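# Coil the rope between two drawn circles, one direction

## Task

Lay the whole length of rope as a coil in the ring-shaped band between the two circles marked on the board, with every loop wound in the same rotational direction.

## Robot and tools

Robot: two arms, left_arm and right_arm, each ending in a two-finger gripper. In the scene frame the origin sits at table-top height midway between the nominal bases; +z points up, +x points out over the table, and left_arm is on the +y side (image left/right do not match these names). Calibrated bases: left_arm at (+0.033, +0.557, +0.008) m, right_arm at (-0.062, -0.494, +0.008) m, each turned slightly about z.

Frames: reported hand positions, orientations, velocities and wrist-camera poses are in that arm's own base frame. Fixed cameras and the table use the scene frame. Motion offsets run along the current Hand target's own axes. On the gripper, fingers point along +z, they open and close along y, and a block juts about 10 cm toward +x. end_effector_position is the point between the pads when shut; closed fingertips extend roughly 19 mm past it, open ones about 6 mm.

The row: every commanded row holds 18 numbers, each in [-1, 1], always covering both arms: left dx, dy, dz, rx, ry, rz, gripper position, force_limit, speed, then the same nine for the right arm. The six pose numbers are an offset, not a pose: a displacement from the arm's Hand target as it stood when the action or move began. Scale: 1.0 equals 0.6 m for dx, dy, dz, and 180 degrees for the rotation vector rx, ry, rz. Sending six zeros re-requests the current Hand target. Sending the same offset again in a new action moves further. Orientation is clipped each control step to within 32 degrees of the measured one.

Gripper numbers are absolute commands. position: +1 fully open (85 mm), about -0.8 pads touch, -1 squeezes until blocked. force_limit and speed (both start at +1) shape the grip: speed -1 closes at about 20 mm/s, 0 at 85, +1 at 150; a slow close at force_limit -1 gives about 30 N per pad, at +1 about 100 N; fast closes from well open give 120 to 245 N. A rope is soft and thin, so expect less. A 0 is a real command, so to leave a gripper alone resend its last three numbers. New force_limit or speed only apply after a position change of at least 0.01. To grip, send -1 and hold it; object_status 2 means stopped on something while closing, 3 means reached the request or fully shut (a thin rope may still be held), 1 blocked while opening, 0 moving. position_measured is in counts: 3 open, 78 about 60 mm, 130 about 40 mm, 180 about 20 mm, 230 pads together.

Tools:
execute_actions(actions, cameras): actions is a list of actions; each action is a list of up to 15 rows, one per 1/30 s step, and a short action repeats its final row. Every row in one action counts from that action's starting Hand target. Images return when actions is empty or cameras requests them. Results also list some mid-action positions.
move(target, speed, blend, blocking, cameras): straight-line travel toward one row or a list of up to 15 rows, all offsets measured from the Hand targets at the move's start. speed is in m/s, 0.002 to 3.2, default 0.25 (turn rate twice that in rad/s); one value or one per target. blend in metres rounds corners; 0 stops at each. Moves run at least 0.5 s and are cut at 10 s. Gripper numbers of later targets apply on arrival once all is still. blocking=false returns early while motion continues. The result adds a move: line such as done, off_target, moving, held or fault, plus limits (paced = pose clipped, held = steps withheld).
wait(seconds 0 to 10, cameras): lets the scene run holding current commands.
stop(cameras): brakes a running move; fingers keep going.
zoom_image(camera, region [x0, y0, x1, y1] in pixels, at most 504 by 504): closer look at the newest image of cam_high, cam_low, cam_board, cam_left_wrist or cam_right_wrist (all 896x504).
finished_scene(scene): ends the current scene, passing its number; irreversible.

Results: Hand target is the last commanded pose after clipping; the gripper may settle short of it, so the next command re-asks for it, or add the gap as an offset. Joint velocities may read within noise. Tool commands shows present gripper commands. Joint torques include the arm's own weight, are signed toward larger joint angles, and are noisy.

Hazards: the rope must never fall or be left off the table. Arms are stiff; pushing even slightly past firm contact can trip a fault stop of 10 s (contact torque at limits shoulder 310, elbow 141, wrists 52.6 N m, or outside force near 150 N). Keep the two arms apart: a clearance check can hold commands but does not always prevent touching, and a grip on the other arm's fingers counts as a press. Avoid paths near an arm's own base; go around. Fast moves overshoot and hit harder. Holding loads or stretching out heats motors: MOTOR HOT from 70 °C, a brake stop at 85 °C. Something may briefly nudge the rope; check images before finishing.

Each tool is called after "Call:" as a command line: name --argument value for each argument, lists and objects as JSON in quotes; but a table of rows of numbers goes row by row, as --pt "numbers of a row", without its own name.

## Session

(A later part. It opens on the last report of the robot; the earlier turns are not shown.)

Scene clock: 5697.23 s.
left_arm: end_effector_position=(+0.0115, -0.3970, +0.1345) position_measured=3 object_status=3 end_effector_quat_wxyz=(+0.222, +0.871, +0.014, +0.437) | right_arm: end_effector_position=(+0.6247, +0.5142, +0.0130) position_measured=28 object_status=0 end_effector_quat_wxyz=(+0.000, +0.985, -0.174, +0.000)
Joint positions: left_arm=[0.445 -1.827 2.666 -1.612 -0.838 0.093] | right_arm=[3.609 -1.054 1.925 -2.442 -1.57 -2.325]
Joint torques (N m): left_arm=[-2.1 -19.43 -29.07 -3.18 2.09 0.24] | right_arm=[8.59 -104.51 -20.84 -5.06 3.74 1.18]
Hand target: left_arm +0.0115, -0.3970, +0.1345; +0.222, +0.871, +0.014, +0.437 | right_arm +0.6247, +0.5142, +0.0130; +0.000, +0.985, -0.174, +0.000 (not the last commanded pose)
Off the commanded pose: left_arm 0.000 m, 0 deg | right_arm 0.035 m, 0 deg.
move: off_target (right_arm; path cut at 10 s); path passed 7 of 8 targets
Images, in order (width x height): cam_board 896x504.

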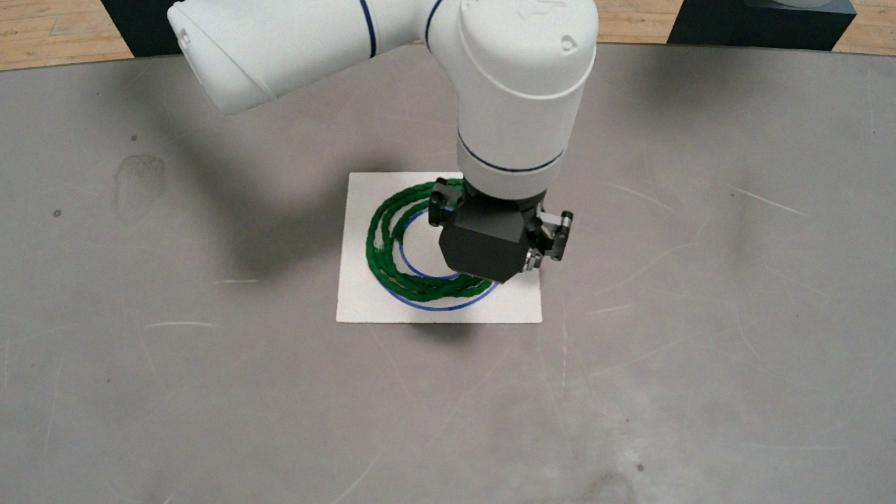

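Call:
move --pt "0 0 0 0 0 0 1 1 1 0 0 -0.0583 0 0 0 0.8 -1 -0.5" --pt "0 0 0 0 0 0 1 1 1 0.0633 0.1025 -0.4217 0 0 0 1 -1 0" --speed '[0.15,0.25]' --blend 0.02 --cameras '["cam_board", "cam_right_wrist"]'

Call:
zoom_image --camera "cam_board" --region '[350, 160, 530, 330]'

Call:
zoom_image --camera "cam_right_wrist" --region '[350, 90, 590, 330]'

Scene clock: 5713.33 s.
left_arm: end_effector_position=(+0.0115, -0.3970, +0.1345) position_measured=3 object_status=3 end_effector_quat_wxyz=(+0.222, +0.871, +0.014, +0.437) | right_arm: end_effector_position=(+0.6395, +0.4434, +0.2660) position_measured=3 object_status=3 end_effector_quat_wxyz=(+0.000, +0.985, -0.174, +0.000)
Joint positions: left_arm=[0.445 -1.827 2.666 -1.612 -0.838 0.093] | right_arm=[3.518 -1.363 1.818 -2.026 -1.57 -2.416]
Joint torques (N m): left_arm=[-1.17 -20.04 -29.37 -3.07 2.26 0.06] | right_arm=[-8.36 -131.99 -52.17 -1.64 3.23 -2.96]
Hand target: left_arm +0.0115, -0.3970, +0.1345; +0.222, +0.871, +0.014, +0.437 | right_arm +0.6395, +0.4434, +0.2660; +0.000, +0.985, -0.174, +0.000
Off the commanded pose: left_arm 0.000 m, 0 deg | right_arm 0.000 m, 0 deg.
move: done; blend cut to 0.0175 m at target 1
camera_calibration:
cam_right_wrist: T_world_to_cam=[[-0.347331, -0.937608, -0.0158963, 0.655309], [-0.888559, 0.323649, 0.325138, 0.357819], [-0.299708, 0.127056, -0.945533, 0.512251], [0, 0, 0, 1]] pos_world=[0.699078, 0.433531, 0.378426]
Images, in order (width x height): cam_board 896x504, cam_right_wrist 896x504.

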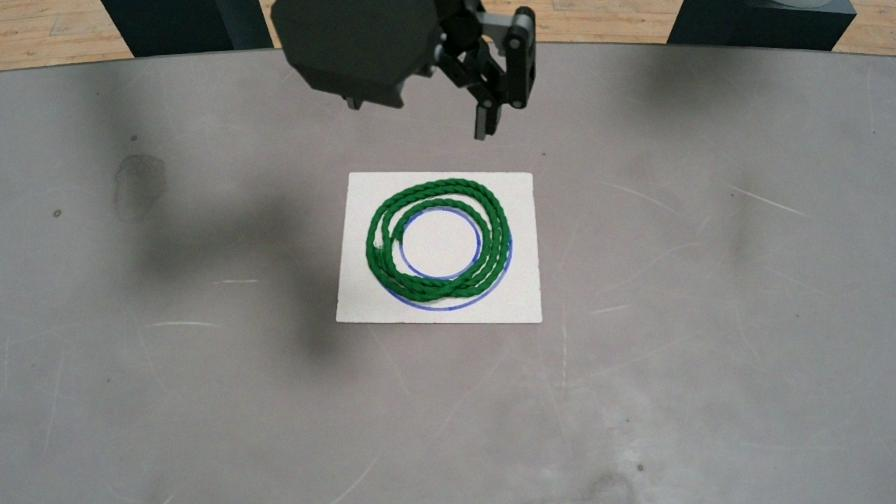

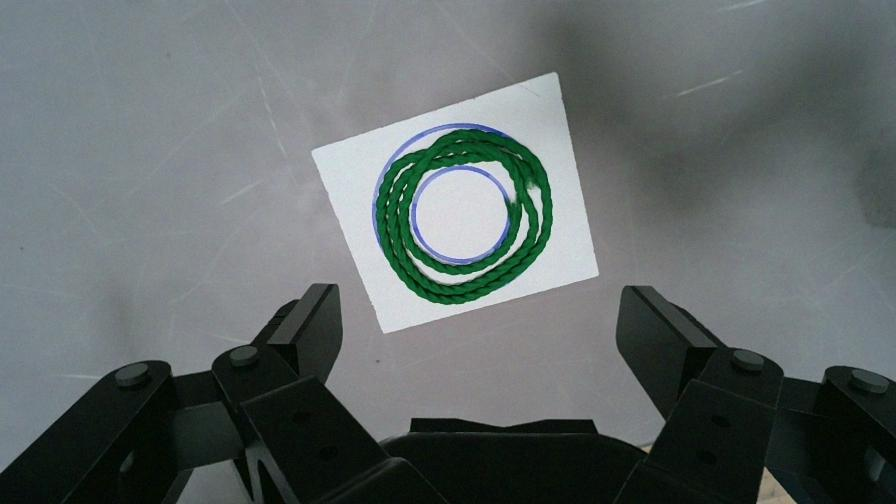

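Scaled by 2.800.

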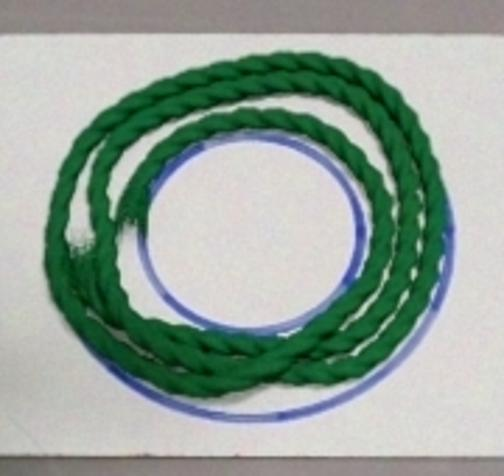

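Scaled by 2.100.

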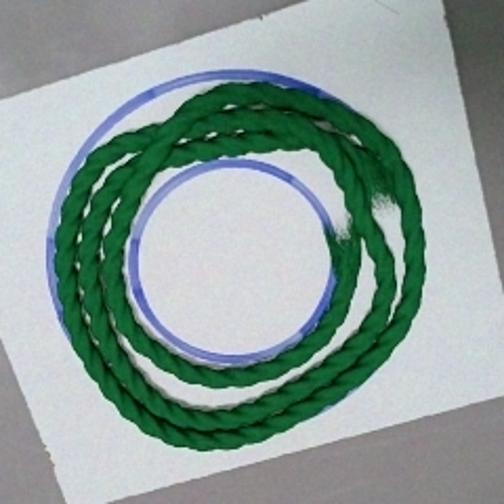

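Call:
move --pt "0 0 0 0 0 0 1 1 1 -0.1795 -0.01 0.38 0 0 -0.5278 1 -1 0" --pt "0 0 0 0 0 0 1 1 1 -0.1795 -0.01 0.44 0 0 -0.5278 1 -1 0" --pt "0 0 0 0 0 0 1 1 1 -0.1206 -0.0049 0.44 0 0 -0.5278 1 -1 0" --pt "0 0 0 0 0 0 1 1 1 -0.1264 -0.0054 0.44 0 0 -0.5278 1 -1 0" --pt "0 0 0 0 0 0 1 1 1 -0.1264 -0.0054 0.38 0 0 -0.5278 1 -1 0" --pt "0 0 0 0 0 0 1 1 1 -0.1729 0.04 0.38 0 0 -0.3889 1 -1 0" --pt "0 0 0 0 0 0 1 1 1 -0.1729 0.04 0.44 0 0 -0.3889 1 -1 0" --pt "0 0 0 0 0 0 1 1 1 -0.1173 0.0198 0.44 0 0 -0.3889 1 -1 0" --pt "0 0 0 0 0 0 1 1 1 -0.1228 0.0218 0.44 0 0 -0.3889 1 -1 0" --pt "0 0 0 0 0 0 1 1 1 -0.1228 0.0218 0.38 0 0 -0.3889 1 -1 0" --speed '[0.4,0.1,0.05,0.05,0.2,0.25,0.1,0.05,0.05,0.2]' --blend '[0.01,0,0,0,0.015,0.01,0,0,0,0]' --cameras '["cam_board"]'

Scene clock: 5780.70 s.
left_arm: end_effector_position=(+0.0115, -0.3970, +0.1345) position_measured=3 object_status=3 end_effector_quat_wxyz=(+0.222, +0.871, +0.014, +0.437) | right_arm: end_effector_position=(+0.5656, +0.4564, +0.0379) position_measured=3 object_status=3 end_effector_quat_wxyz=(+0.000, +0.906, +0.422, +0.000)
Joint positions: left_arm=[0.445 -1.827 2.666 -1.612 -0.838 0.093] | right_arm=[3.574 -1.185 2.084 -2.47 -1.57 -3.582]
Joint torques (N m): left_arm=[-2.14 -20.17 -29.79 -3.1 2.12 0.26] | right_arm=[-2.53 -134.62 -41.22 -2.22 3.6 0.48]
Hand target: left_arm +0.0115, -0.3970, +0.1345; +0.222, +0.871, +0.014, +0.437 | right_arm +0.5656, +0.4564, +0.0380; +0.000, +0.906, +0.422, +0.000
Off the commanded pose: left_arm 0.000 m, 0 deg | right_arm 0.000 m, 0 deg.
move: done
Images, in order (width x height): cam_board 896x504.

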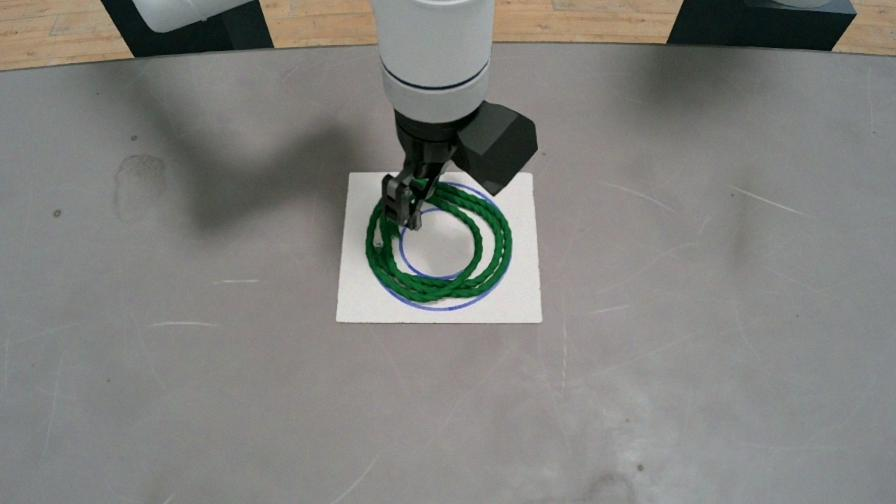

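Call:
move --pt "0 0 0 0 0 0 1 1 1 0.0493 0.0424 0 0 0 -0.1389 1 -1 0" --pt "0 0 0 0 0 0 1 1 1 0.0493 0.0424 0.06 0 0 -0.1389 1 -1 0" --pt "0 0 0 0 0 0 1 1 1 0.0243 -0.0112 0.06 0 0 -0.1389 1 -1 0" --pt "0 0 0 0 0 0 1 1 1 0.0268 -0.0059 0.06 0 0 -0.1389 1 -1 0" --pt "0 0 0 0 0 0 1 1 1 0.0268 -0.0059 0 0 0 -0.1389 1 -1 0" --pt "0 0 0 0 0 0 1 1 1 0.0574 -0.0901 -0.38 0 0 -0.1389 1 -1 0" --speed '[0.25,0.1,0.05,0.05,0.2,0.3]' --blend '[0.01,0,0,0,0.015,0]' --cameras '["cam_board", "cam_right_wrist"]'

Call:
zoom_image --camera "cam_board" --region '[350, 160, 530, 330]'

Call:
zoom_image --camera "cam_right_wrist" --region '[350, 90, 590, 330]'

Scene clock: 5805.07 s.
left_arm: end_effector_position=(+0.0115, -0.3970, +0.1345) position_measured=3 object_status=3 end_effector_quat_wxyz=(+0.222, +0.871, +0.014, +0.437) | right_arm: end_effector_position=(+0.5465, +0.5174, +0.2660) position_measured=3 object_status=3 end_effector_quat_wxyz=(+0.000, +0.793, +0.609, +0.000)
Joint positions: left_arm=[0.445 -1.827 2.666 -1.612 -0.838 0.093] | right_arm=[3.661 -1.403 1.867 -2.035 -1.57 -3.93]
Joint torques (N m): left_arm=[-0.36 -20.52 -29.54 -2.98 2.2 0.2] | right_arm=[12.74 -125.12 -51.7 -1.68 -2.04 4.63]
Hand target: left_arm +0.0115, -0.3970, +0.1345; +0.222, +0.871, +0.014, +0.437 | right_arm +0.5465, +0.5174, +0.2661; +0.000, +0.793, +0.609, +0.000
Off the commanded pose: left_arm 0.000 m, 0 deg | right_arm 0.000 m, 0 deg.
move: done
camera_calibration:
cam_right_wrist: T_world_to_cam=[[0.964321, -0.264229, -0.0163625, -0.372673], [-0.24485, -0.913683, 0.324394, 0.539936], [-0.100665, -0.308814, -0.945781, 0.591867], [0, 0, 0, 1]] pos_world=[0.55116, 0.577636, 0.378526]
Images, in order (width x height): cam_board 896x504, cam_right_wrist 896x504.

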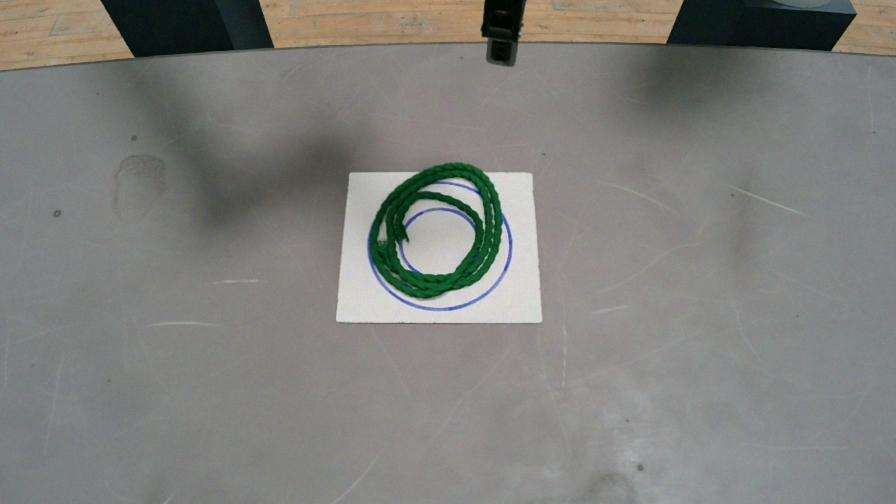

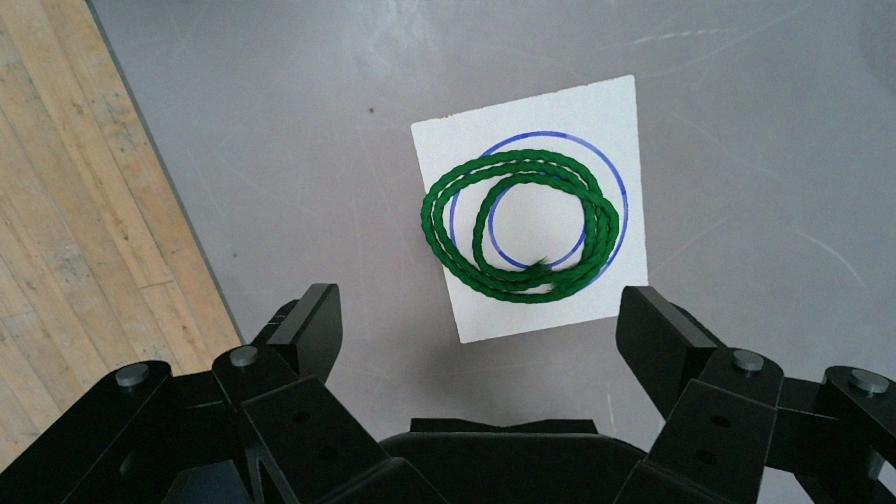

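Scaled by 2.800.

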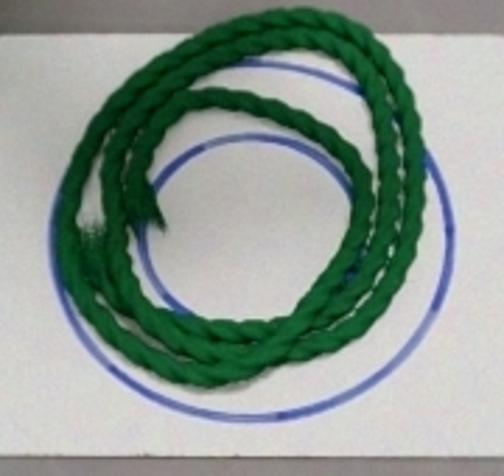

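Scaled by 2.100.

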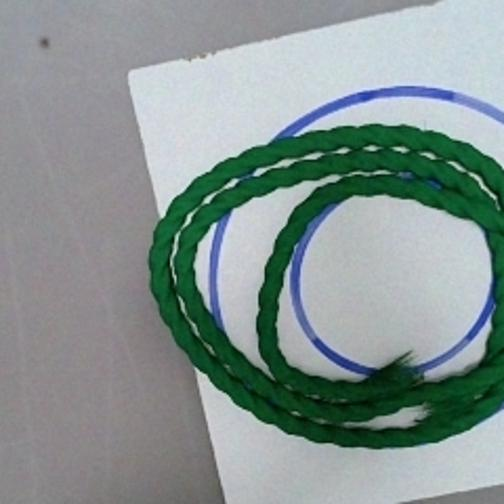

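Call:
move --pt "0 0 0 0 0 0 1 1 1 -0.1056 -0.0005 0.38 0 0 -0.0833 1 -1 0" --pt "0 0 0 0 0 0 1 1 1 -0.1056 -0.0005 0.44 0 0 -0.0833 1 -1 0" --pt "0 0 0 0 0 0 1 1 1 -0.095 0.0389 0.44 0 0 -0.0833 1 -1 0" --pt "0 0 0 0 0 0 1 1 1 -0.0965 0.0333 0.44 0 0 -0.0833 1 -1 0" --pt "0 0 0 0 0 0 1 1 1 -0.0965 0.0333 0.38 0 0 -0.0833 1 -1 0" --pt "0 0 0 0 0 0 1 1 1 -0.0528 0.0004 0.38 0 0 0.0556 1 -1 0" --pt "0 0 0 0 0 0 1 1 1 -0.0528 0.0004 0.44 0 0 0.0556 1 -1 0" --pt "0 0 0 0 0 0 1 1 1 -0.0613 0.0488 0.44 0 0 0.0556 1 -1 0" --pt "0 0 0 0 0 0 1 1 1 -0.0603 0.0431 0.44 0 0 0.0556 1 -1 0" --pt "0 0 0 0 0 0 1 1 1 -0.0603 0.0431 0.38 0 0 0.0556 1 -1 0" --speed '[0.4,0.1,0.05,0.05,0.2,0.25,0.1,0.05,0.05,0.2]' --blend '[0.01,0,0,0,0.015,0.01,0,0,0,0]' --cameras '["cam_board"]'

Scene clock: 5860.23 s.
left_arm: end_effector_position=(+0.0115, -0.3970, +0.1345) position_measured=3 object_status=3 end_effector_quat_wxyz=(+0.222, +0.871, +0.014, +0.437) | right_arm: end_effector_position=(+0.5619, +0.4759, +0.0379) position_measured=3 object_status=3 end_effector_quat_wxyz=(+0.000, +0.844, +0.537, +0.000)
Joint positions: left_arm=[0.445 -1.827 2.666 -1.612 -0.838 0.093] | right_arm=[3.601 -1.173 2.065 -2.462 -1.57 -3.816]
Joint torques (N m): left_arm=[-1.11 -19.5 -29.69 -3.01 2.21 0.18] | right_arm=[-3.22 -137.71 -40.48 -2.31 2.93 1.75]
Hand target: left_arm +0.0115, -0.3970, +0.1345; +0.222, +0.871, +0.014, +0.437 | right_arm +0.5620, +0.4759, +0.0381; +0.000, +0.844, +0.537, +0.000
Off the commanded pose: left_arm 0.000 m, 0 deg | right_arm 0.000 m, 0 deg.
move: done
Images, in order (width x height): cam_board 896x504.

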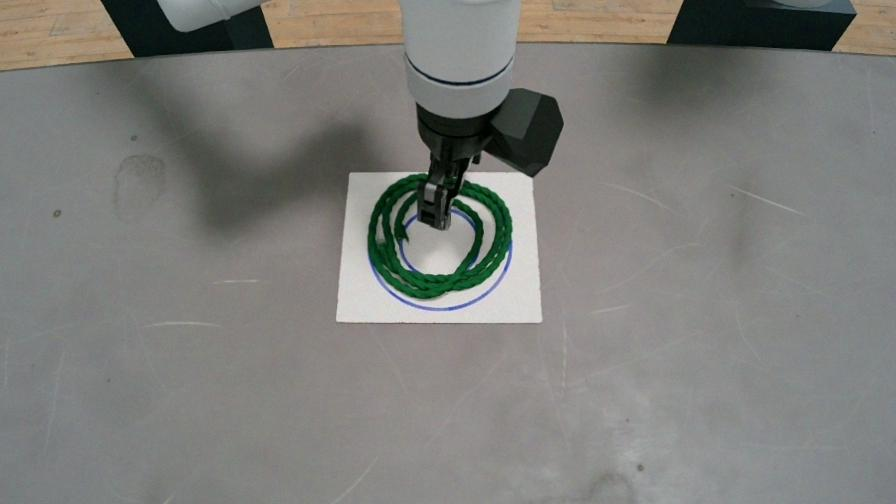

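Call:
move --pt "0 0 0 0 0 0 1 1 1 -0.0921 -0.0002 0 0 0 -0.2778 1 -1 0" --pt "0 0 0 0 0 0 1 1 1 -0.0921 -0.0002 0.06 0 0 -0.2778 1 -1 0" --pt "0 0 0 0 0 0 1 1 1 -0.0512 0.0341 0.06 0 0 -0.2778 1 -1 0" --pt "0 0 0 0 0 0 1 1 1 -0.0557 0.0303 0.06 0 0 -0.2778 1 -1 0" --pt "0 0 0 0 0 0 1 1 1 -0.0557 0.0303 0 0 0 -0.2778 1 -1 0" --pt "0 0 0 0 0 0 1 1 1 -0.0495 -0.0288 0 0 0 -0.1389 1 -1 0" --pt "0 0 0 0 0 0 1 1 1 -0.0495 -0.0288 0.06 0 0 -0.1389 1 -1 0" --pt "0 0 0 0 0 0 1 1 1 -0.0255 0.0226 0.06 0 0 -0.1389 1 -1 0" --pt "0 0 0 0 0 0 1 1 1 -0.028 0.0173 0.06 0 0 -0.1389 1 -1 0" --pt "0 0 0 0 0 0 1 1 1 -0.028 0.0173 0 0 0 -0.1389 1 -1 0" --speed '[0.3,0.1,0.05,0.05,0.2,0.25,0.1,0.05,0.05,0.2]' --blend '[0.01,0,0,0,0.015,0.01,0,0,0,0]' --cameras '["cam_board"]'

Scene clock: 5885.47 s.
left_arm: end_effector_position=(+0.0115, -0.3970, +0.1345) position_measured=3 object_status=3 end_effector_quat_wxyz=(+0.222, +0.871, +0.014, +0.437) | right_arm: end_effector_position=(+0.5642, +0.4563, +0.0379) position_measured=3 object_status=3 end_effector_quat_wxyz=(+0.000, +0.707, +0.707, +0.000)
Joint positions: left_arm=[0.445 -1.827 2.666 -1.612 -0.838 0.093] | right_arm=[3.574 -1.186 2.086 -2.471 -1.57 -4.279]
Joint torques (N m): left_arm=[-1.84 -20.58 -28.98 -2.93 2.08 0.11] | right_arm=[-6.87 -134.75 -40.64 -1.61 -0.96 1.18]
Hand target: left_arm +0.0115, -0.3970, +0.1345; +0.222, +0.871, +0.014, +0.437 | right_arm +0.5643, +0.4563, +0.0381; +0.000, +0.707, +0.707, +0.000
Off the commanded pose: left_arm 0.000 m, 0 deg | right_arm 0.000 m, 0 deg.
move: done
Images, in order (width x height): cam_board 896x504.

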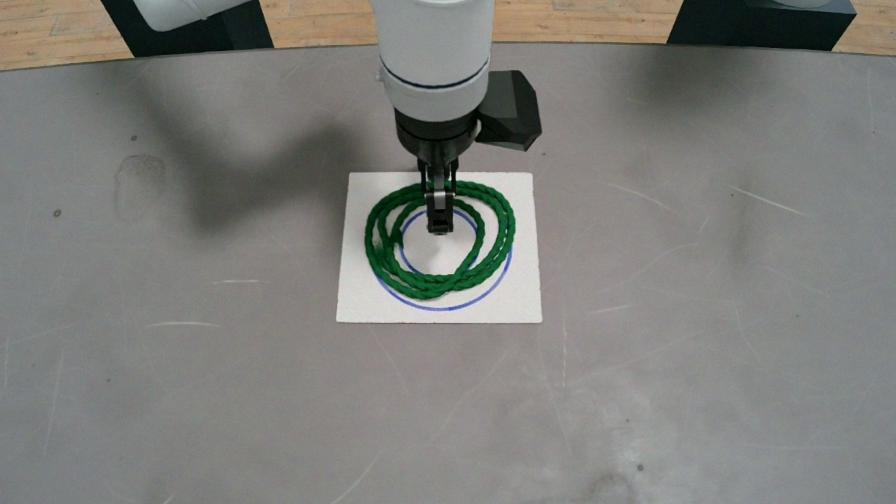

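Call:
move --target '[0,0,0,0,0,0,1,1,1,0.0633,0.0658,-0.38,0,0,0,1,-1,0]' --speed 0.3 --cameras '["cam_board", "cam_right_wrist"]'

Call:
zoom_image --camera "cam_board" --region '[350, 160, 530, 330]'

Call:
zoom_image --camera "cam_right_wrist" --region '[350, 90, 590, 330]'

Scene clock: 5894.53 s.
left_arm: end_effector_position=(+0.0115, -0.3970, +0.1345) position_measured=3 object_status=3 end_effector_quat_wxyz=(+0.222, +0.871, +0.014, +0.437) | right_arm: end_effector_position=(+0.6039, +0.4941, +0.2659) position_measured=3 object_status=3 end_effector_quat_wxyz=(+0.000, +0.707, +0.707, +0.000)
Joint positions: left_arm=[0.445 -1.827 2.666 -1.612 -0.838 0.093] | right_arm=[3.598 -1.36 1.814 -2.025 -1.57 -4.256]
Joint torques (N m): left_arm=[-0.45 -20.24 -29.63 -3.14 2.12 0.21] | right_arm=[9.59 -132.75 -51.46 -2.39 -1.79 4.18]
Hand target: left_arm +0.0115, -0.3970, +0.1345; +0.222, +0.871, +0.014, +0.437 | right_arm +0.6039, +0.4941, +0.2660; +0.000, +0.707, +0.707, +0.000
Off the commanded pose: left_arm 0.000 m, 0 deg | right_arm 0.000 m, 0 deg.
move: done
camera_calibration:
cam_right_wrist: T_world_to_cam=[[0.99985, -0.0057654, -0.0163234, -0.583297], [-0.000162107, -0.945991, 0.324193, 0.400988], [-0.0173109, -0.324142, -0.94585, 0.547597], [0, 0, 0, 1]] pos_world=[0.592754, 0.553467, 0.378425]
Images, in order (width x height): cam_board 896x504, cam_right_wrist 896x504.

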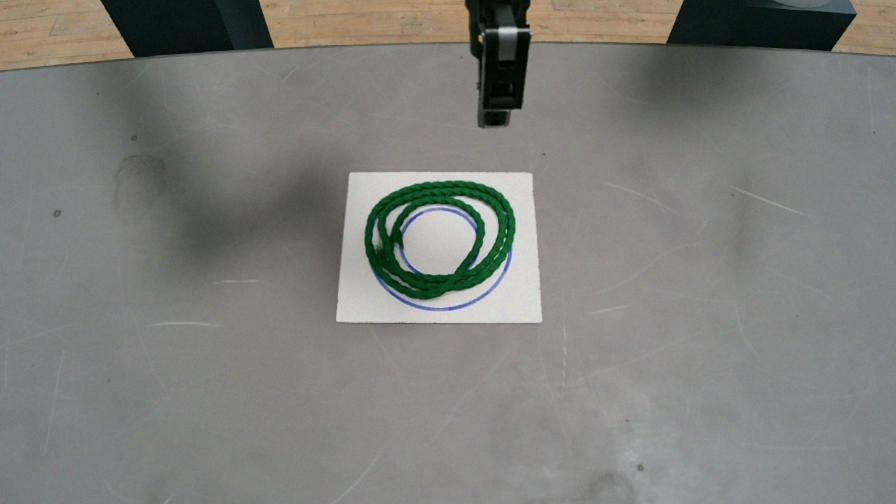

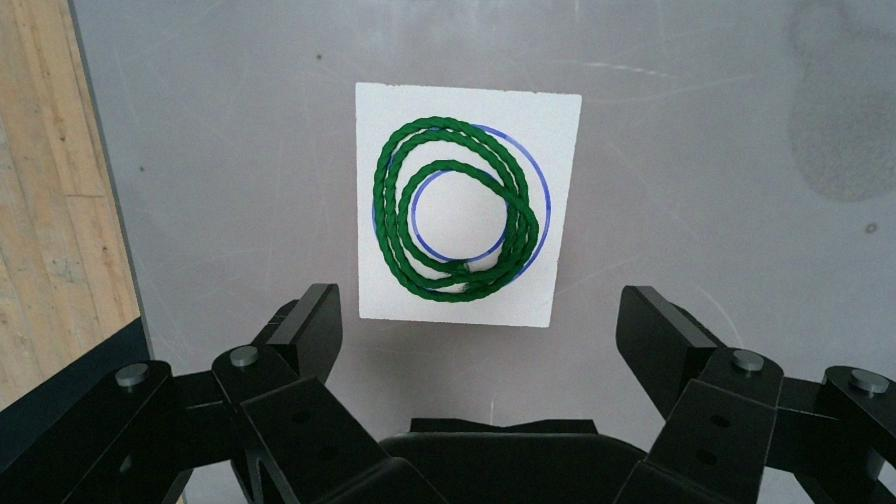

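Scaled by 2.800.

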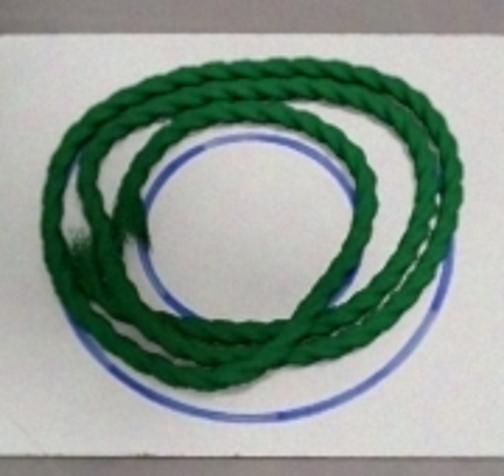

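Scaled by 2.100.

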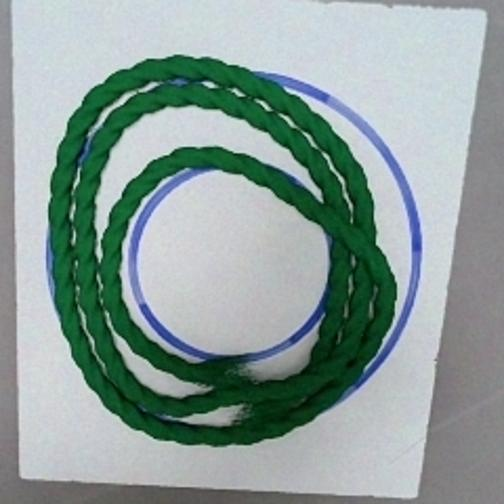

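Call:
move --pt "0 0 0 0 0 0 1 1 1 0.0157 -0.066 0.3633 0 0 0.2778 0.8 -1 0" --pt "0 0 0 0 0 0 1 1 1 0.0157 -0.066 0.4217 0 0 0.2778 -0.245 -1 -0.5" --pt "0 0 0 0 0 0 1 1 1 0.0157 -0.066 0.4217 0 0 0.2778 0.55 -1 0.5" --pt "0 0 0 0 0 0 1 1 1 0.0335 -0.0352 0.4217 0 0 0.3889 -0.245 -1 -0.5" --pt "0 0 0 0 0 0 1 1 1 0.0335 -0.0352 0.4217 0 0 0.3889 0.55 -1 0.5" --pt "0 0 0 0 0 0 1 1 1 0.0397 -0.0002 0.4217 0 0 0.5 -0.245 -1 -0.5" --pt "0 0 0 0 0 0 1 1 1 0.0397 -0.0002 0.4217 0 0 0.5 0.55 -1 0.5" --speed '[0.4,0.1,0.1,0.22,0.1,0.22,0.1]' --cameras '["cam_board"]'

Scene clock: 5942.77 s.
left_arm: end_effector_position=(+0.0115, -0.3970, +0.1345) position_measured=3 object_status=3 end_effector_quat_wxyz=(+0.222, +0.871, +0.014, +0.437) | right_arm: end_effector_position=(+0.6037, +0.5181, +0.0130) position_measured=160 object_status=0 end_effector_quat_wxyz=(+0.000, +1.000, +0.000, +0.000)
Joint positions: left_arm=[0.445 -1.827 2.666 -1.612 -0.838 0.093] | right_arm=[3.626 -1.07 1.954 -2.455 -1.57 -2.657]
Joint torques (N m): left_arm=[-0.55 -20.55 -28.81 -3.04 2 0.18] | right_arm=[-6.22 -99.79 -41.63 -2.28 -2.16 4.58]
Hand target: left_arm +0.0115, -0.3970, +0.1345; +0.222, +0.871, +0.014, +0.437 | right_arm +0.6037, +0.5181, +0.0130; +0.000, +1.000, +0.000, +0.000
Tool commands: left_gripper/position=+1.0 left_gripper/force_limit=+1.0 left_gripper/speed=+1.0 right_gripper/position=-0.245 right_gripper/force_limit=-1.0 right_gripper/speed=-0.5
Off the commanded pose: left_arm 0.000 m, 0 deg | right_arm 0.000 m, 0 deg.
move: done (path cut at 10 s); path passed 6 of 7 targets; target 7's new numbers were not sent
Images, in order (width x height): cam_board 896x504.

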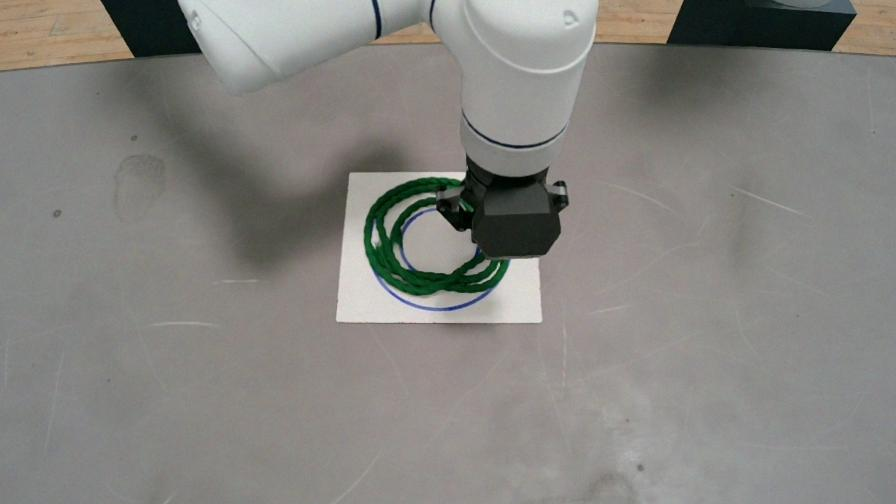

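Call:
move --pt "0 0 0 0 0 0 1 1 1 0 0 0 0 0 0 0.55 -1 0.5" --pt "0 0 0 0 0 0 1 1 1 0.0352 0.0067 0 0 0 0.1111 -0.245 -1 -0.4" --pt "0 0 0 0 0 0 1 1 1 0.0352 0.0067 0 0 0 0.1111 0.55 -1 0.5" --pt "0 0 0 0 0 0 1 1 1 0.066 0.0245 0 0 0 0.2222 -0.245 -1 -0.4" --pt "0 0 0 0 0 0 1 1 1 0.066 0.0245 0 0 0 0.2222 0.55 -1 0.5" --pt "0 0 0 0 0 0 1 1 1 0.089 0.0518 0 0 0 0.3333 -0.245 -1 -0.4" --speed '[0.1,0.22,0.1,0.22,0.1,0.22]' --cameras '["cam_board"]'

Scene clock: 5966.87 s.
left_arm: end_effector_position=(+0.0115, -0.3970, +0.1345) position_measured=3 object_status=3 end_effector_quat_wxyz=(+0.222, +0.871, +0.014, +0.437) | right_arm: end_effector_position=(+0.6570, +0.4869, +0.0130) position_measured=160 object_status=0 end_effector_quat_wxyz=(+0.000, +0.866, -0.500, +0.000)
Joint positions: left_arm=[0.445 -1.827 2.666 -1.612 -0.838 0.093] | right_arm=[3.56 -1.044 1.907 -2.434 -1.57 -1.675]
Joint torques (N m): left_arm=[-0.64 -19.52 -29.37 -3.1 2.12 0.06] | right_arm=[-6.81 -103.85 -43.4 -1.81 -2.5 4.21]
Hand target: left_arm +0.0115, -0.3970, +0.1345; +0.222, +0.871, +0.014, +0.437 | right_arm +0.6570, +0.4869, +0.0130; +0.000, +0.866, -0.500, +0.000
Off the commanded pose: left_arm 0.000 m, 0 deg | right_arm 0.000 m, 0 deg.
move: done
Images, in order (width x height): cam_board 896x504.

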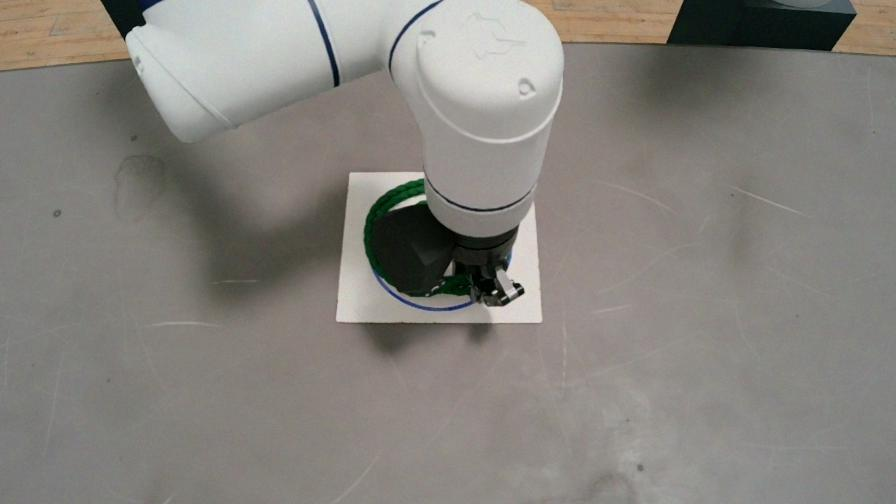

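Call:
move --pt "0 0 0 0 0 0 1 1 1 0 0 0 0 0 0 0.55 -1 0.5" --pt "0 0 0 0 0 0 1 1 1 0.0349 0.006 0 0 0 0.1111 -0.245 -1 -0.4" --pt "0 0 0 0 0 0 1 1 1 0.0349 0.006 0 0 0 0.1111 0.55 -1 0.5" --pt "0 0 0 0 0 0 1 1 1 0.0657 0.0238 0 0 0 0.2222 -0.245 -1 -0.4" --pt "0 0 0 0 0 0 1 1 1 0.0657 0.0238 0 0 0 0.2222 0.55 -1 0.5" --pt "0 0 0 0 0 0 1 1 1 0.0886 0.051 0 0 0 0.3333 -0.245 -1 -0.4" --speed '[0.1,0.22,0.1,0.22,0.1,0.22]' --cameras '["cam_board"]'

Scene clock: 5986.20 s.
left_arm: end_effector_position=(+0.0115, -0.3970, +0.1345) position_measured=3 object_status=3 end_effector_quat_wxyz=(+0.222, +0.871, +0.014, +0.437) | right_arm: end_effector_position=(+0.6571, +0.4256, +0.0130) position_measured=160 object_status=0 end_effector_quat_wxyz=(+0.000, -0.500, +0.866, +0.000)
Joint positions: left_arm=[0.445 -1.827 2.666 -1.612 -0.838 0.093] | right_arm=[3.487 -1.084 1.98 -2.466 -1.57 -0.701]
Joint torques (N m): left_arm=[-0.47 -19.27 -29.29 -2.97 2.14 0.34] | right_arm=[-5.84 -149.04 -20.43 -7.41 -2.79 4.2]
Hand target: left_arm +0.0115, -0.3970, +0.1345; +0.222, +0.871, +0.014, +0.437 | right_arm +0.6571, +0.4256, +0.0130; +0.000, -0.500, +0.866, +0.000
Off the commanded pose: left_arm 0.000 m, 0 deg | right_arm 0.000 m, 0 deg.
move: done
Images, in order (width x height): cam_board 896x504.

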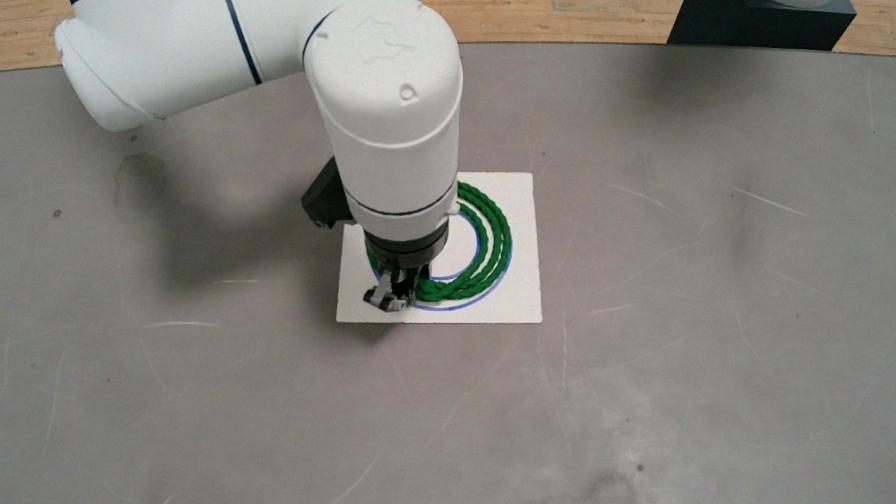

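Call:
move --pt "0 0 0 0 0 0 1 1 1 0 0 0 0 0 0 0.7 -1 0.5" --pt "0 0 0 0 0 0 1 1 1 0 0 -0.0583 0 0 0 0.7 -1 0.5" --pt "0 0 0 0 0 0 1 1 1 0.0634 0.1025 -0.4217 0 0 0 0.7 -1 0.5" --speed '[0.1,0.15,0.3]' --cameras '["cam_board", "cam_right_wrist"]'

Call:
zoom_image --camera "cam_board" --region '[350, 160, 530, 330]'

Call:
zoom_image --camera "cam_right_wrist" --region '[350, 90, 590, 330]'

Scene clock: 5998.50 s.
left_arm: end_effector_position=(+0.0115, -0.3970, +0.1345) position_measured=3 object_status=3 end_effector_quat_wxyz=(+0.222, +0.871, +0.014, +0.437) | right_arm: end_effector_position=(+0.5850, +0.4233, +0.2659) position_measured=41 object_status=3 end_effector_quat_wxyz=(+0.000, -0.500, +0.866, +0.000)
Joint positions: left_arm=[0.445 -1.827 2.666 -1.612 -0.838 0.093] | right_arm=[3.519 -1.451 1.923 -2.043 -1.57 -0.669]
Joint torques (N m): left_arm=[-1.05 -19.72 -29.38 -2.78 2.23 0.13] | right_arm=[11.22 -116.38 -51.99 -1.85 3.13 4.25]
Hand target: left_arm +0.0115, -0.3970, +0.1345; +0.222, +0.871, +0.014, +0.437 | right_arm +0.5849, +0.4233, +0.2660; +0.000, -0.500, +0.866, +0.000
Off the commanded pose: left_arm 0.000 m, 0 deg | right_arm 0.000 m, 0 deg.
move: done
camera_calibration:
cam_right_wrist: T_world_to_cam=[[-0.863142, 0.504735, -0.0151118, 0.30854], [0.473206, 0.818945, 0.324662, -0.690236], [0.176244, 0.273078, -0.945709, 0.158259], [0, 0, 0, 1]] pos_world=[0.565046, 0.366317, 0.378424]
Images, in order (width x height): cam_board 896x504, cam_right_wrist 896x504.

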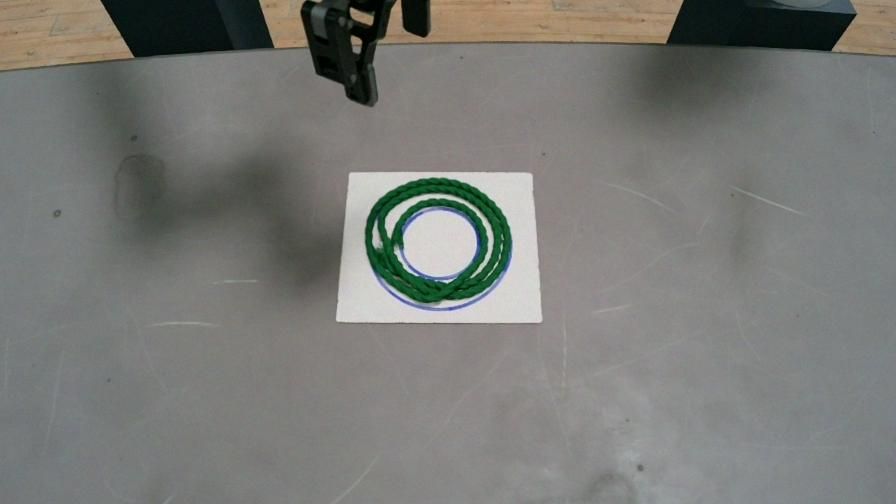

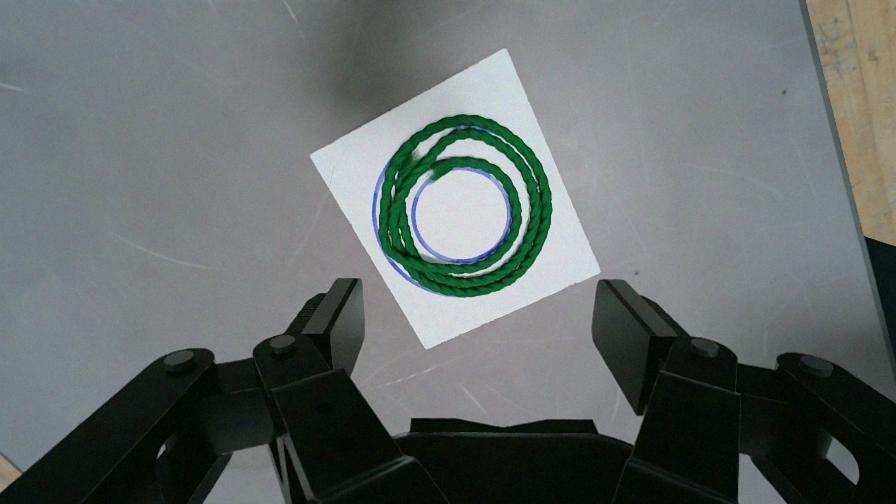

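Scaled by 2.800.

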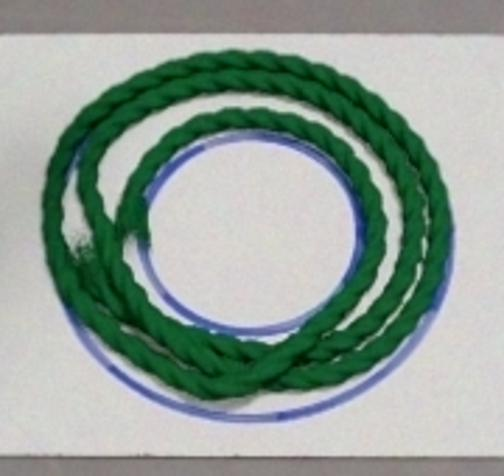

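Scaled by 2.100.

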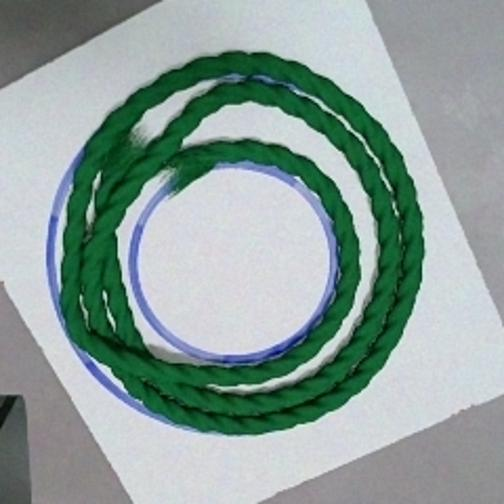

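Call:
move --pt "0 0 0 0 0 0 1 1 1 0.0295 0.0652 0.38 0 0 -0.3056 1 -1 0.5" --pt "0 0 0 0 0 0 1 1 1 0.0295 0.0652 0.44 0 0 -0.3056 1 -1 0.5" --pt "0 0 0 0 0 0 1 1 1 -0.0156 0.0337 0.44 0 0 -0.3056 1 -1 0.5" --pt "0 0 0 0 0 0 1 1 1 -0.0108 0.037 0.44 0 0 -0.3056 1 -1 0.5" --pt "0 0 0 0 0 0 1 1 1 -0.0108 0.037 0.38 0 0 -0.3056 1 -1 0.5" --pt "0 0 0 0 0 0 1 1 1 0.0475 0.0238 0.38 0 0 -0.4333 1 -1 0.5" --pt "0 0 0 0 0 0 1 1 1 0.0475 0.0238 0.44 0 0 -0.4333 1 -1 0.5" --pt "0 0 0 0 0 0 1 1 1 -0.0063 0.0123 0.44 0 0 -0.4333 1 -1 0.5" --pt "0 0 0 0 0 0 1 1 1 -0.0006 0.0136 0.44 0 0 -0.4333 1 -1 0.5" --pt "0 0 0 0 0 0 1 1 1 -0.0006 0.0136 0.38 0 0 -0.4333 1 -1 0.5" --speed '[0.4,0.1,0.05,0.05,0.2,0.25,0.1,0.05,0.05,0.2]' --blend '[0.005,0,0,0,0.015,0.01,0,0,0,0]' --cameras '["cam_board"]'

Scene clock: 6037.43 s.
left_arm: end_effector_position=(+0.0115, -0.3970, +0.1345) position_measured=3 object_status=3 end_effector_quat_wxyz=(+0.222, +0.871, +0.014, +0.437) | right_arm: end_effector_position=(+0.5779, +0.4278, +0.0379) position_measured=3 object_status=3 end_effector_quat_wxyz=(+0.000, +0.933, -0.359, +0.000)
Joint positions: left_arm=[0.445 -1.827 2.666 -1.612 -0.838 0.093] | right_arm=[3.529 -1.194 2.099 -2.476 -1.57 -2.02]
Joint torques (N m): left_arm=[-1.41 -19.49 -29.56 -2.99 2.1 0.14] | right_arm=[-7.82 -134.13 -40.85 -2.15 -2.1 -2.35]
Hand target: left_arm +0.0115, -0.3970, +0.1345; +0.222, +0.871, +0.014, +0.437 | right_arm +0.5779, +0.4278, +0.0380; +0.000, +0.933, -0.359, +0.000
Off the commanded pose: left_arm 0.000 m, 0 deg | right_arm 0.000 m, 0 deg.
move: done
Images, in order (width x height): cam_board 896x504.

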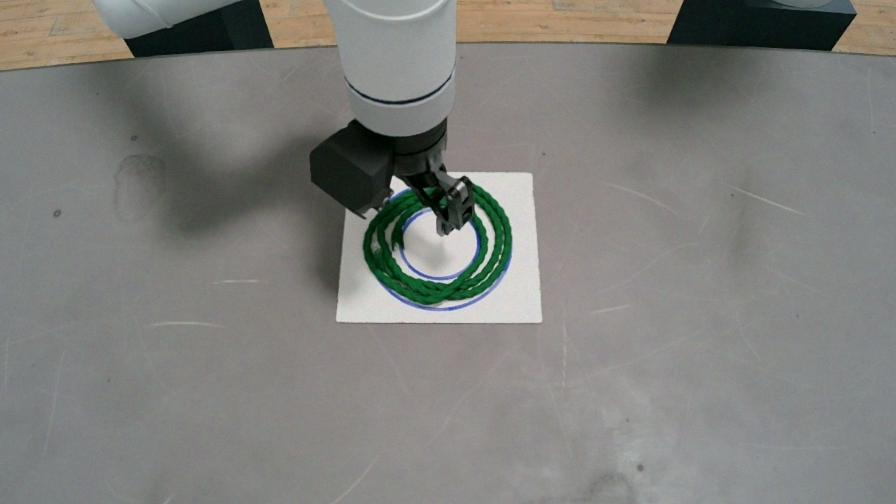

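Call:
move --pt "0 0 0 0 0 0 1 1 1 0.0427 0.0409 0 0 0 -0.1222 1 -1 0.5" --pt "0 0 0 0 0 0 1 1 1 0.0427 0.0409 0.06 0 0 -0.1222 1 -1 0.5" --pt "0 0 0 0 0 0 1 1 1 0.0221 -0.0101 0.06 0 0 -0.1222 1 -1 0.5" --pt "0 0 0 0 0 0 1 1 1 0.0243 -0.0047 0.06 0 0 -0.1222 1 -1 0.5" --pt "0 0 0 0 0 0 1 1 1 0.0243 -0.0047 0 0 0 -0.1222 1 -1 0.5" --pt "0 0 0 0 0 0 1 1 1 0.0761 0.02 0 0 0 -0.2333 1 -1 0.5" --pt "0 0 0 0 0 0 1 1 1 0.0761 0.02 0.06 0 0 -0.2333 1 -1 0.5" --pt "0 0 0 0 0 0 1 1 1 0.0393 -0.0208 0.06 0 0 -0.2333 1 -1 0.5" --pt "0 0 0 0 0 0 1 1 1 0.0432 -0.0165 0.06 0 0 -0.2333 1 -1 0.5" --pt "0 0 0 0 0 0 1 1 1 0.0432 -0.0165 0 0 0 -0.2333 1 -1 0.5" --speed '[0.25,0.1,0.05,0.05,0.2,0.25,0.1,0.05,0.05,0.2]' --blend '[0.005,0,0,0,0.015,0.01,0,0,0,0]' --cameras '["cam_board"]'

Scene clock: 6066.40 s.
left_arm: end_effector_position=(+0.0115, -0.3970, +0.1345) position_measured=3 object_status=3 end_effector_quat_wxyz=(+0.222, +0.871, +0.014, +0.437) | right_arm: end_effector_position=(+0.6038, +0.4178, +0.0379) position_measured=3 object_status=3 end_effector_quat_wxyz=(+0.000, +1.000, +0.000, +0.000)
Joint positions: left_arm=[0.445 -1.827 2.666 -1.612 -0.838 0.093] | right_arm=[3.503 -1.176 2.069 -2.464 -1.57 -2.78]
Joint torques (N m): left_arm=[-3.12 -19.71 -29.28 -3.08 2.03 0.17] | right_arm=[-9.35 -138.11 -42.57 -2.47 -1.57 -3.03]
Hand target: left_arm +0.0115, -0.3970, +0.1345; +0.222, +0.871, +0.014, +0.437 | right_arm +0.6038, +0.4178, +0.0380; +0.000, +1.000, +0.000, +0.000
Off the commanded pose: left_arm 0.000 m, 0 deg | right_arm 0.000 m, 0 deg.
move: done
Images, in order (width x height): cam_board 896x504.

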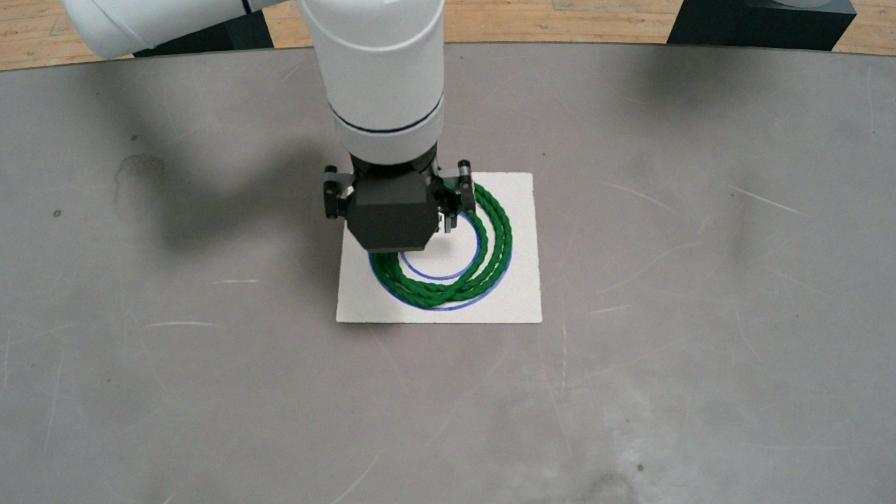

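Call:
move --target '[0,0,0,0,0,0,1,1,1,0.0633,-0.0642,-0.38,0,0,0,1,-1,0.5]' --speed 0.3 --cameras '["cam_board", "cam_right_wrist"]'

Call:
zoom_image --camera "cam_board" --region '[350, 160, 530, 330]'

Call:
zoom_image --camera "cam_right_wrist" --region '[350, 90, 590, 330]'

Scene clock: 6072.43 s.
left_arm: end_effector_position=(+0.0115, -0.3970, +0.1345) position_measured=3 object_status=3 end_effector_quat_wxyz=(+0.222, +0.871, +0.014, +0.437) | right_arm: end_effector_position=(+0.6419, +0.4562, +0.2659) position_measured=3 object_status=3 end_effector_quat_wxyz=(+0.000, +1.000, +0.000, +0.000)
Joint positions: left_arm=[0.445 -1.827 2.666 -1.612 -0.838 0.093] | right_arm=[3.532 -1.348 1.8 -2.022 -1.57 -2.751]
Joint torques (N m): left_arm=[-0.9 -19.34 -29.43 -2.92 1.98 0.37] | right_arm=[11.26 -134.03 -52.51 -2.26 -1.46 3.85]
Hand target: left_arm +0.0115, -0.3970, +0.1345; +0.222, +0.871, +0.014, +0.437 | right_arm +0.6419, +0.4562, +0.2660; +0.000, +1.000, +0.000, +0.000
Off the commanded pose: left_arm 0.000 m, 0 deg | right_arm 0.000 m, 0 deg.
move: done
camera_calibration:
cam_right_wrist: T_world_to_cam=[[-0.00571549, -0.999854, -0.0161289, 0.477389], [-0.945683, 0.000161733, 0.32509, 0.54017], [-0.32504, 0.0171108, -0.945545, 0.577795], [0, 0, 0, 1]] pos_world=[0.701365, 0.467345, 0.378427]
Images, in order (width x height): cam_board 896x504, cam_right_wrist 896x504.

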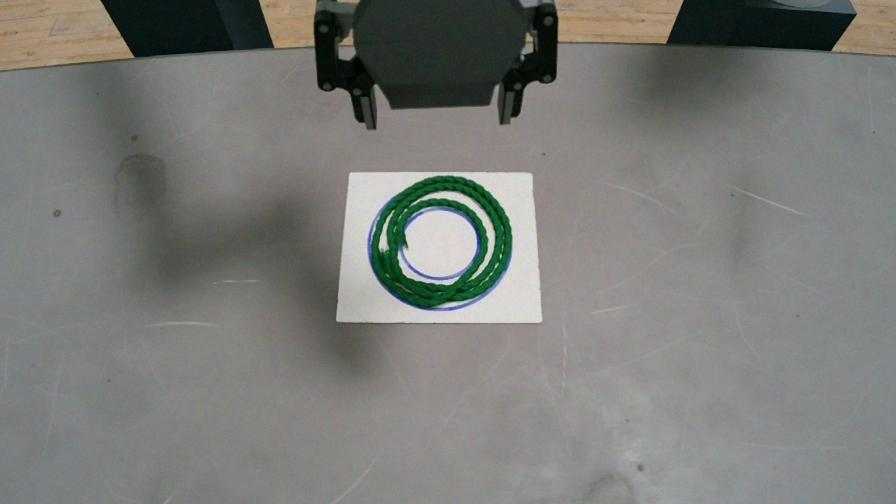

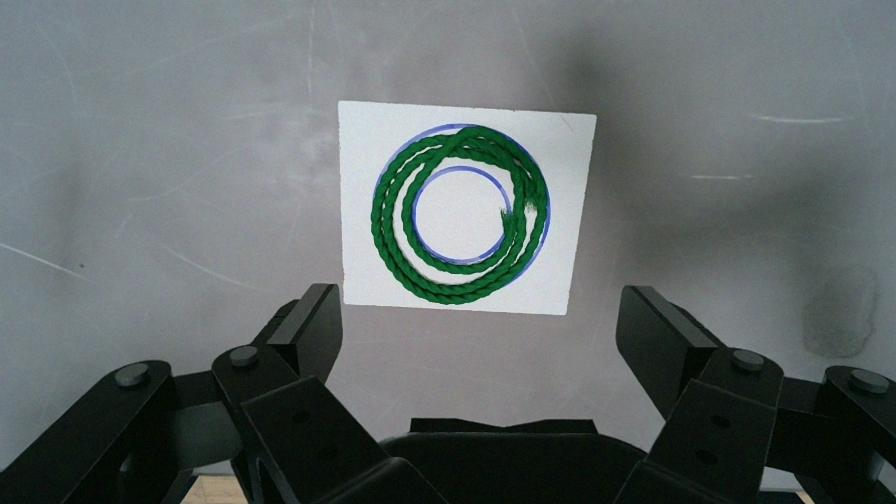

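Scaled by 2.800.

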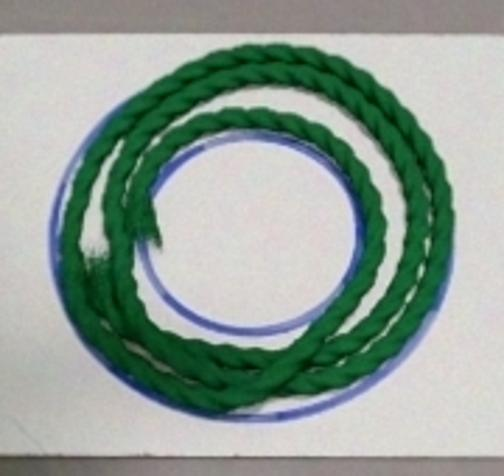

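Scaled by 2.100.

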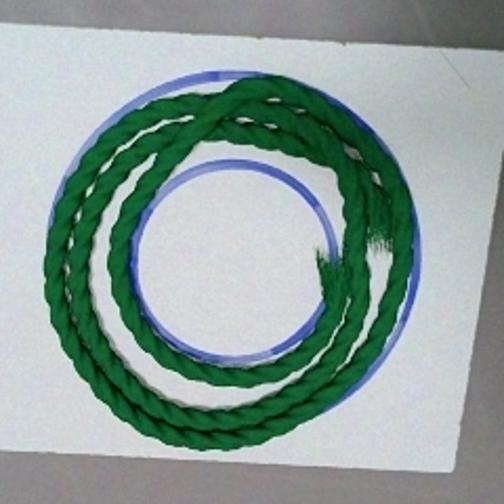

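Call:
zoom_image --camera "cam_right_wrist" --region '[365, 120, 485, 310]'

Call:
zoom_image --camera "cam_board" --region '[430, 165, 530, 265]'

Scaled by 2.653.

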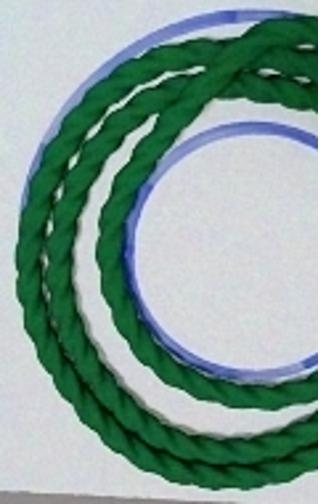

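Scaled by 5.040.

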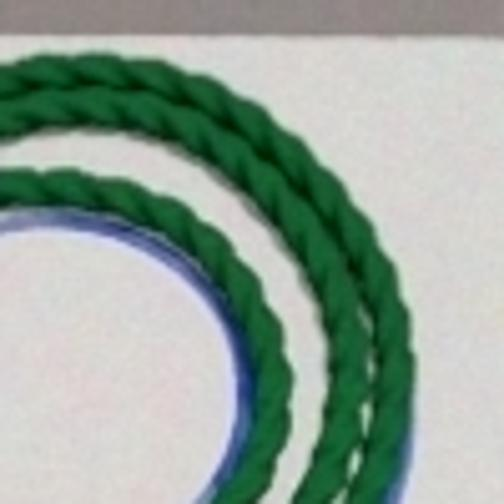

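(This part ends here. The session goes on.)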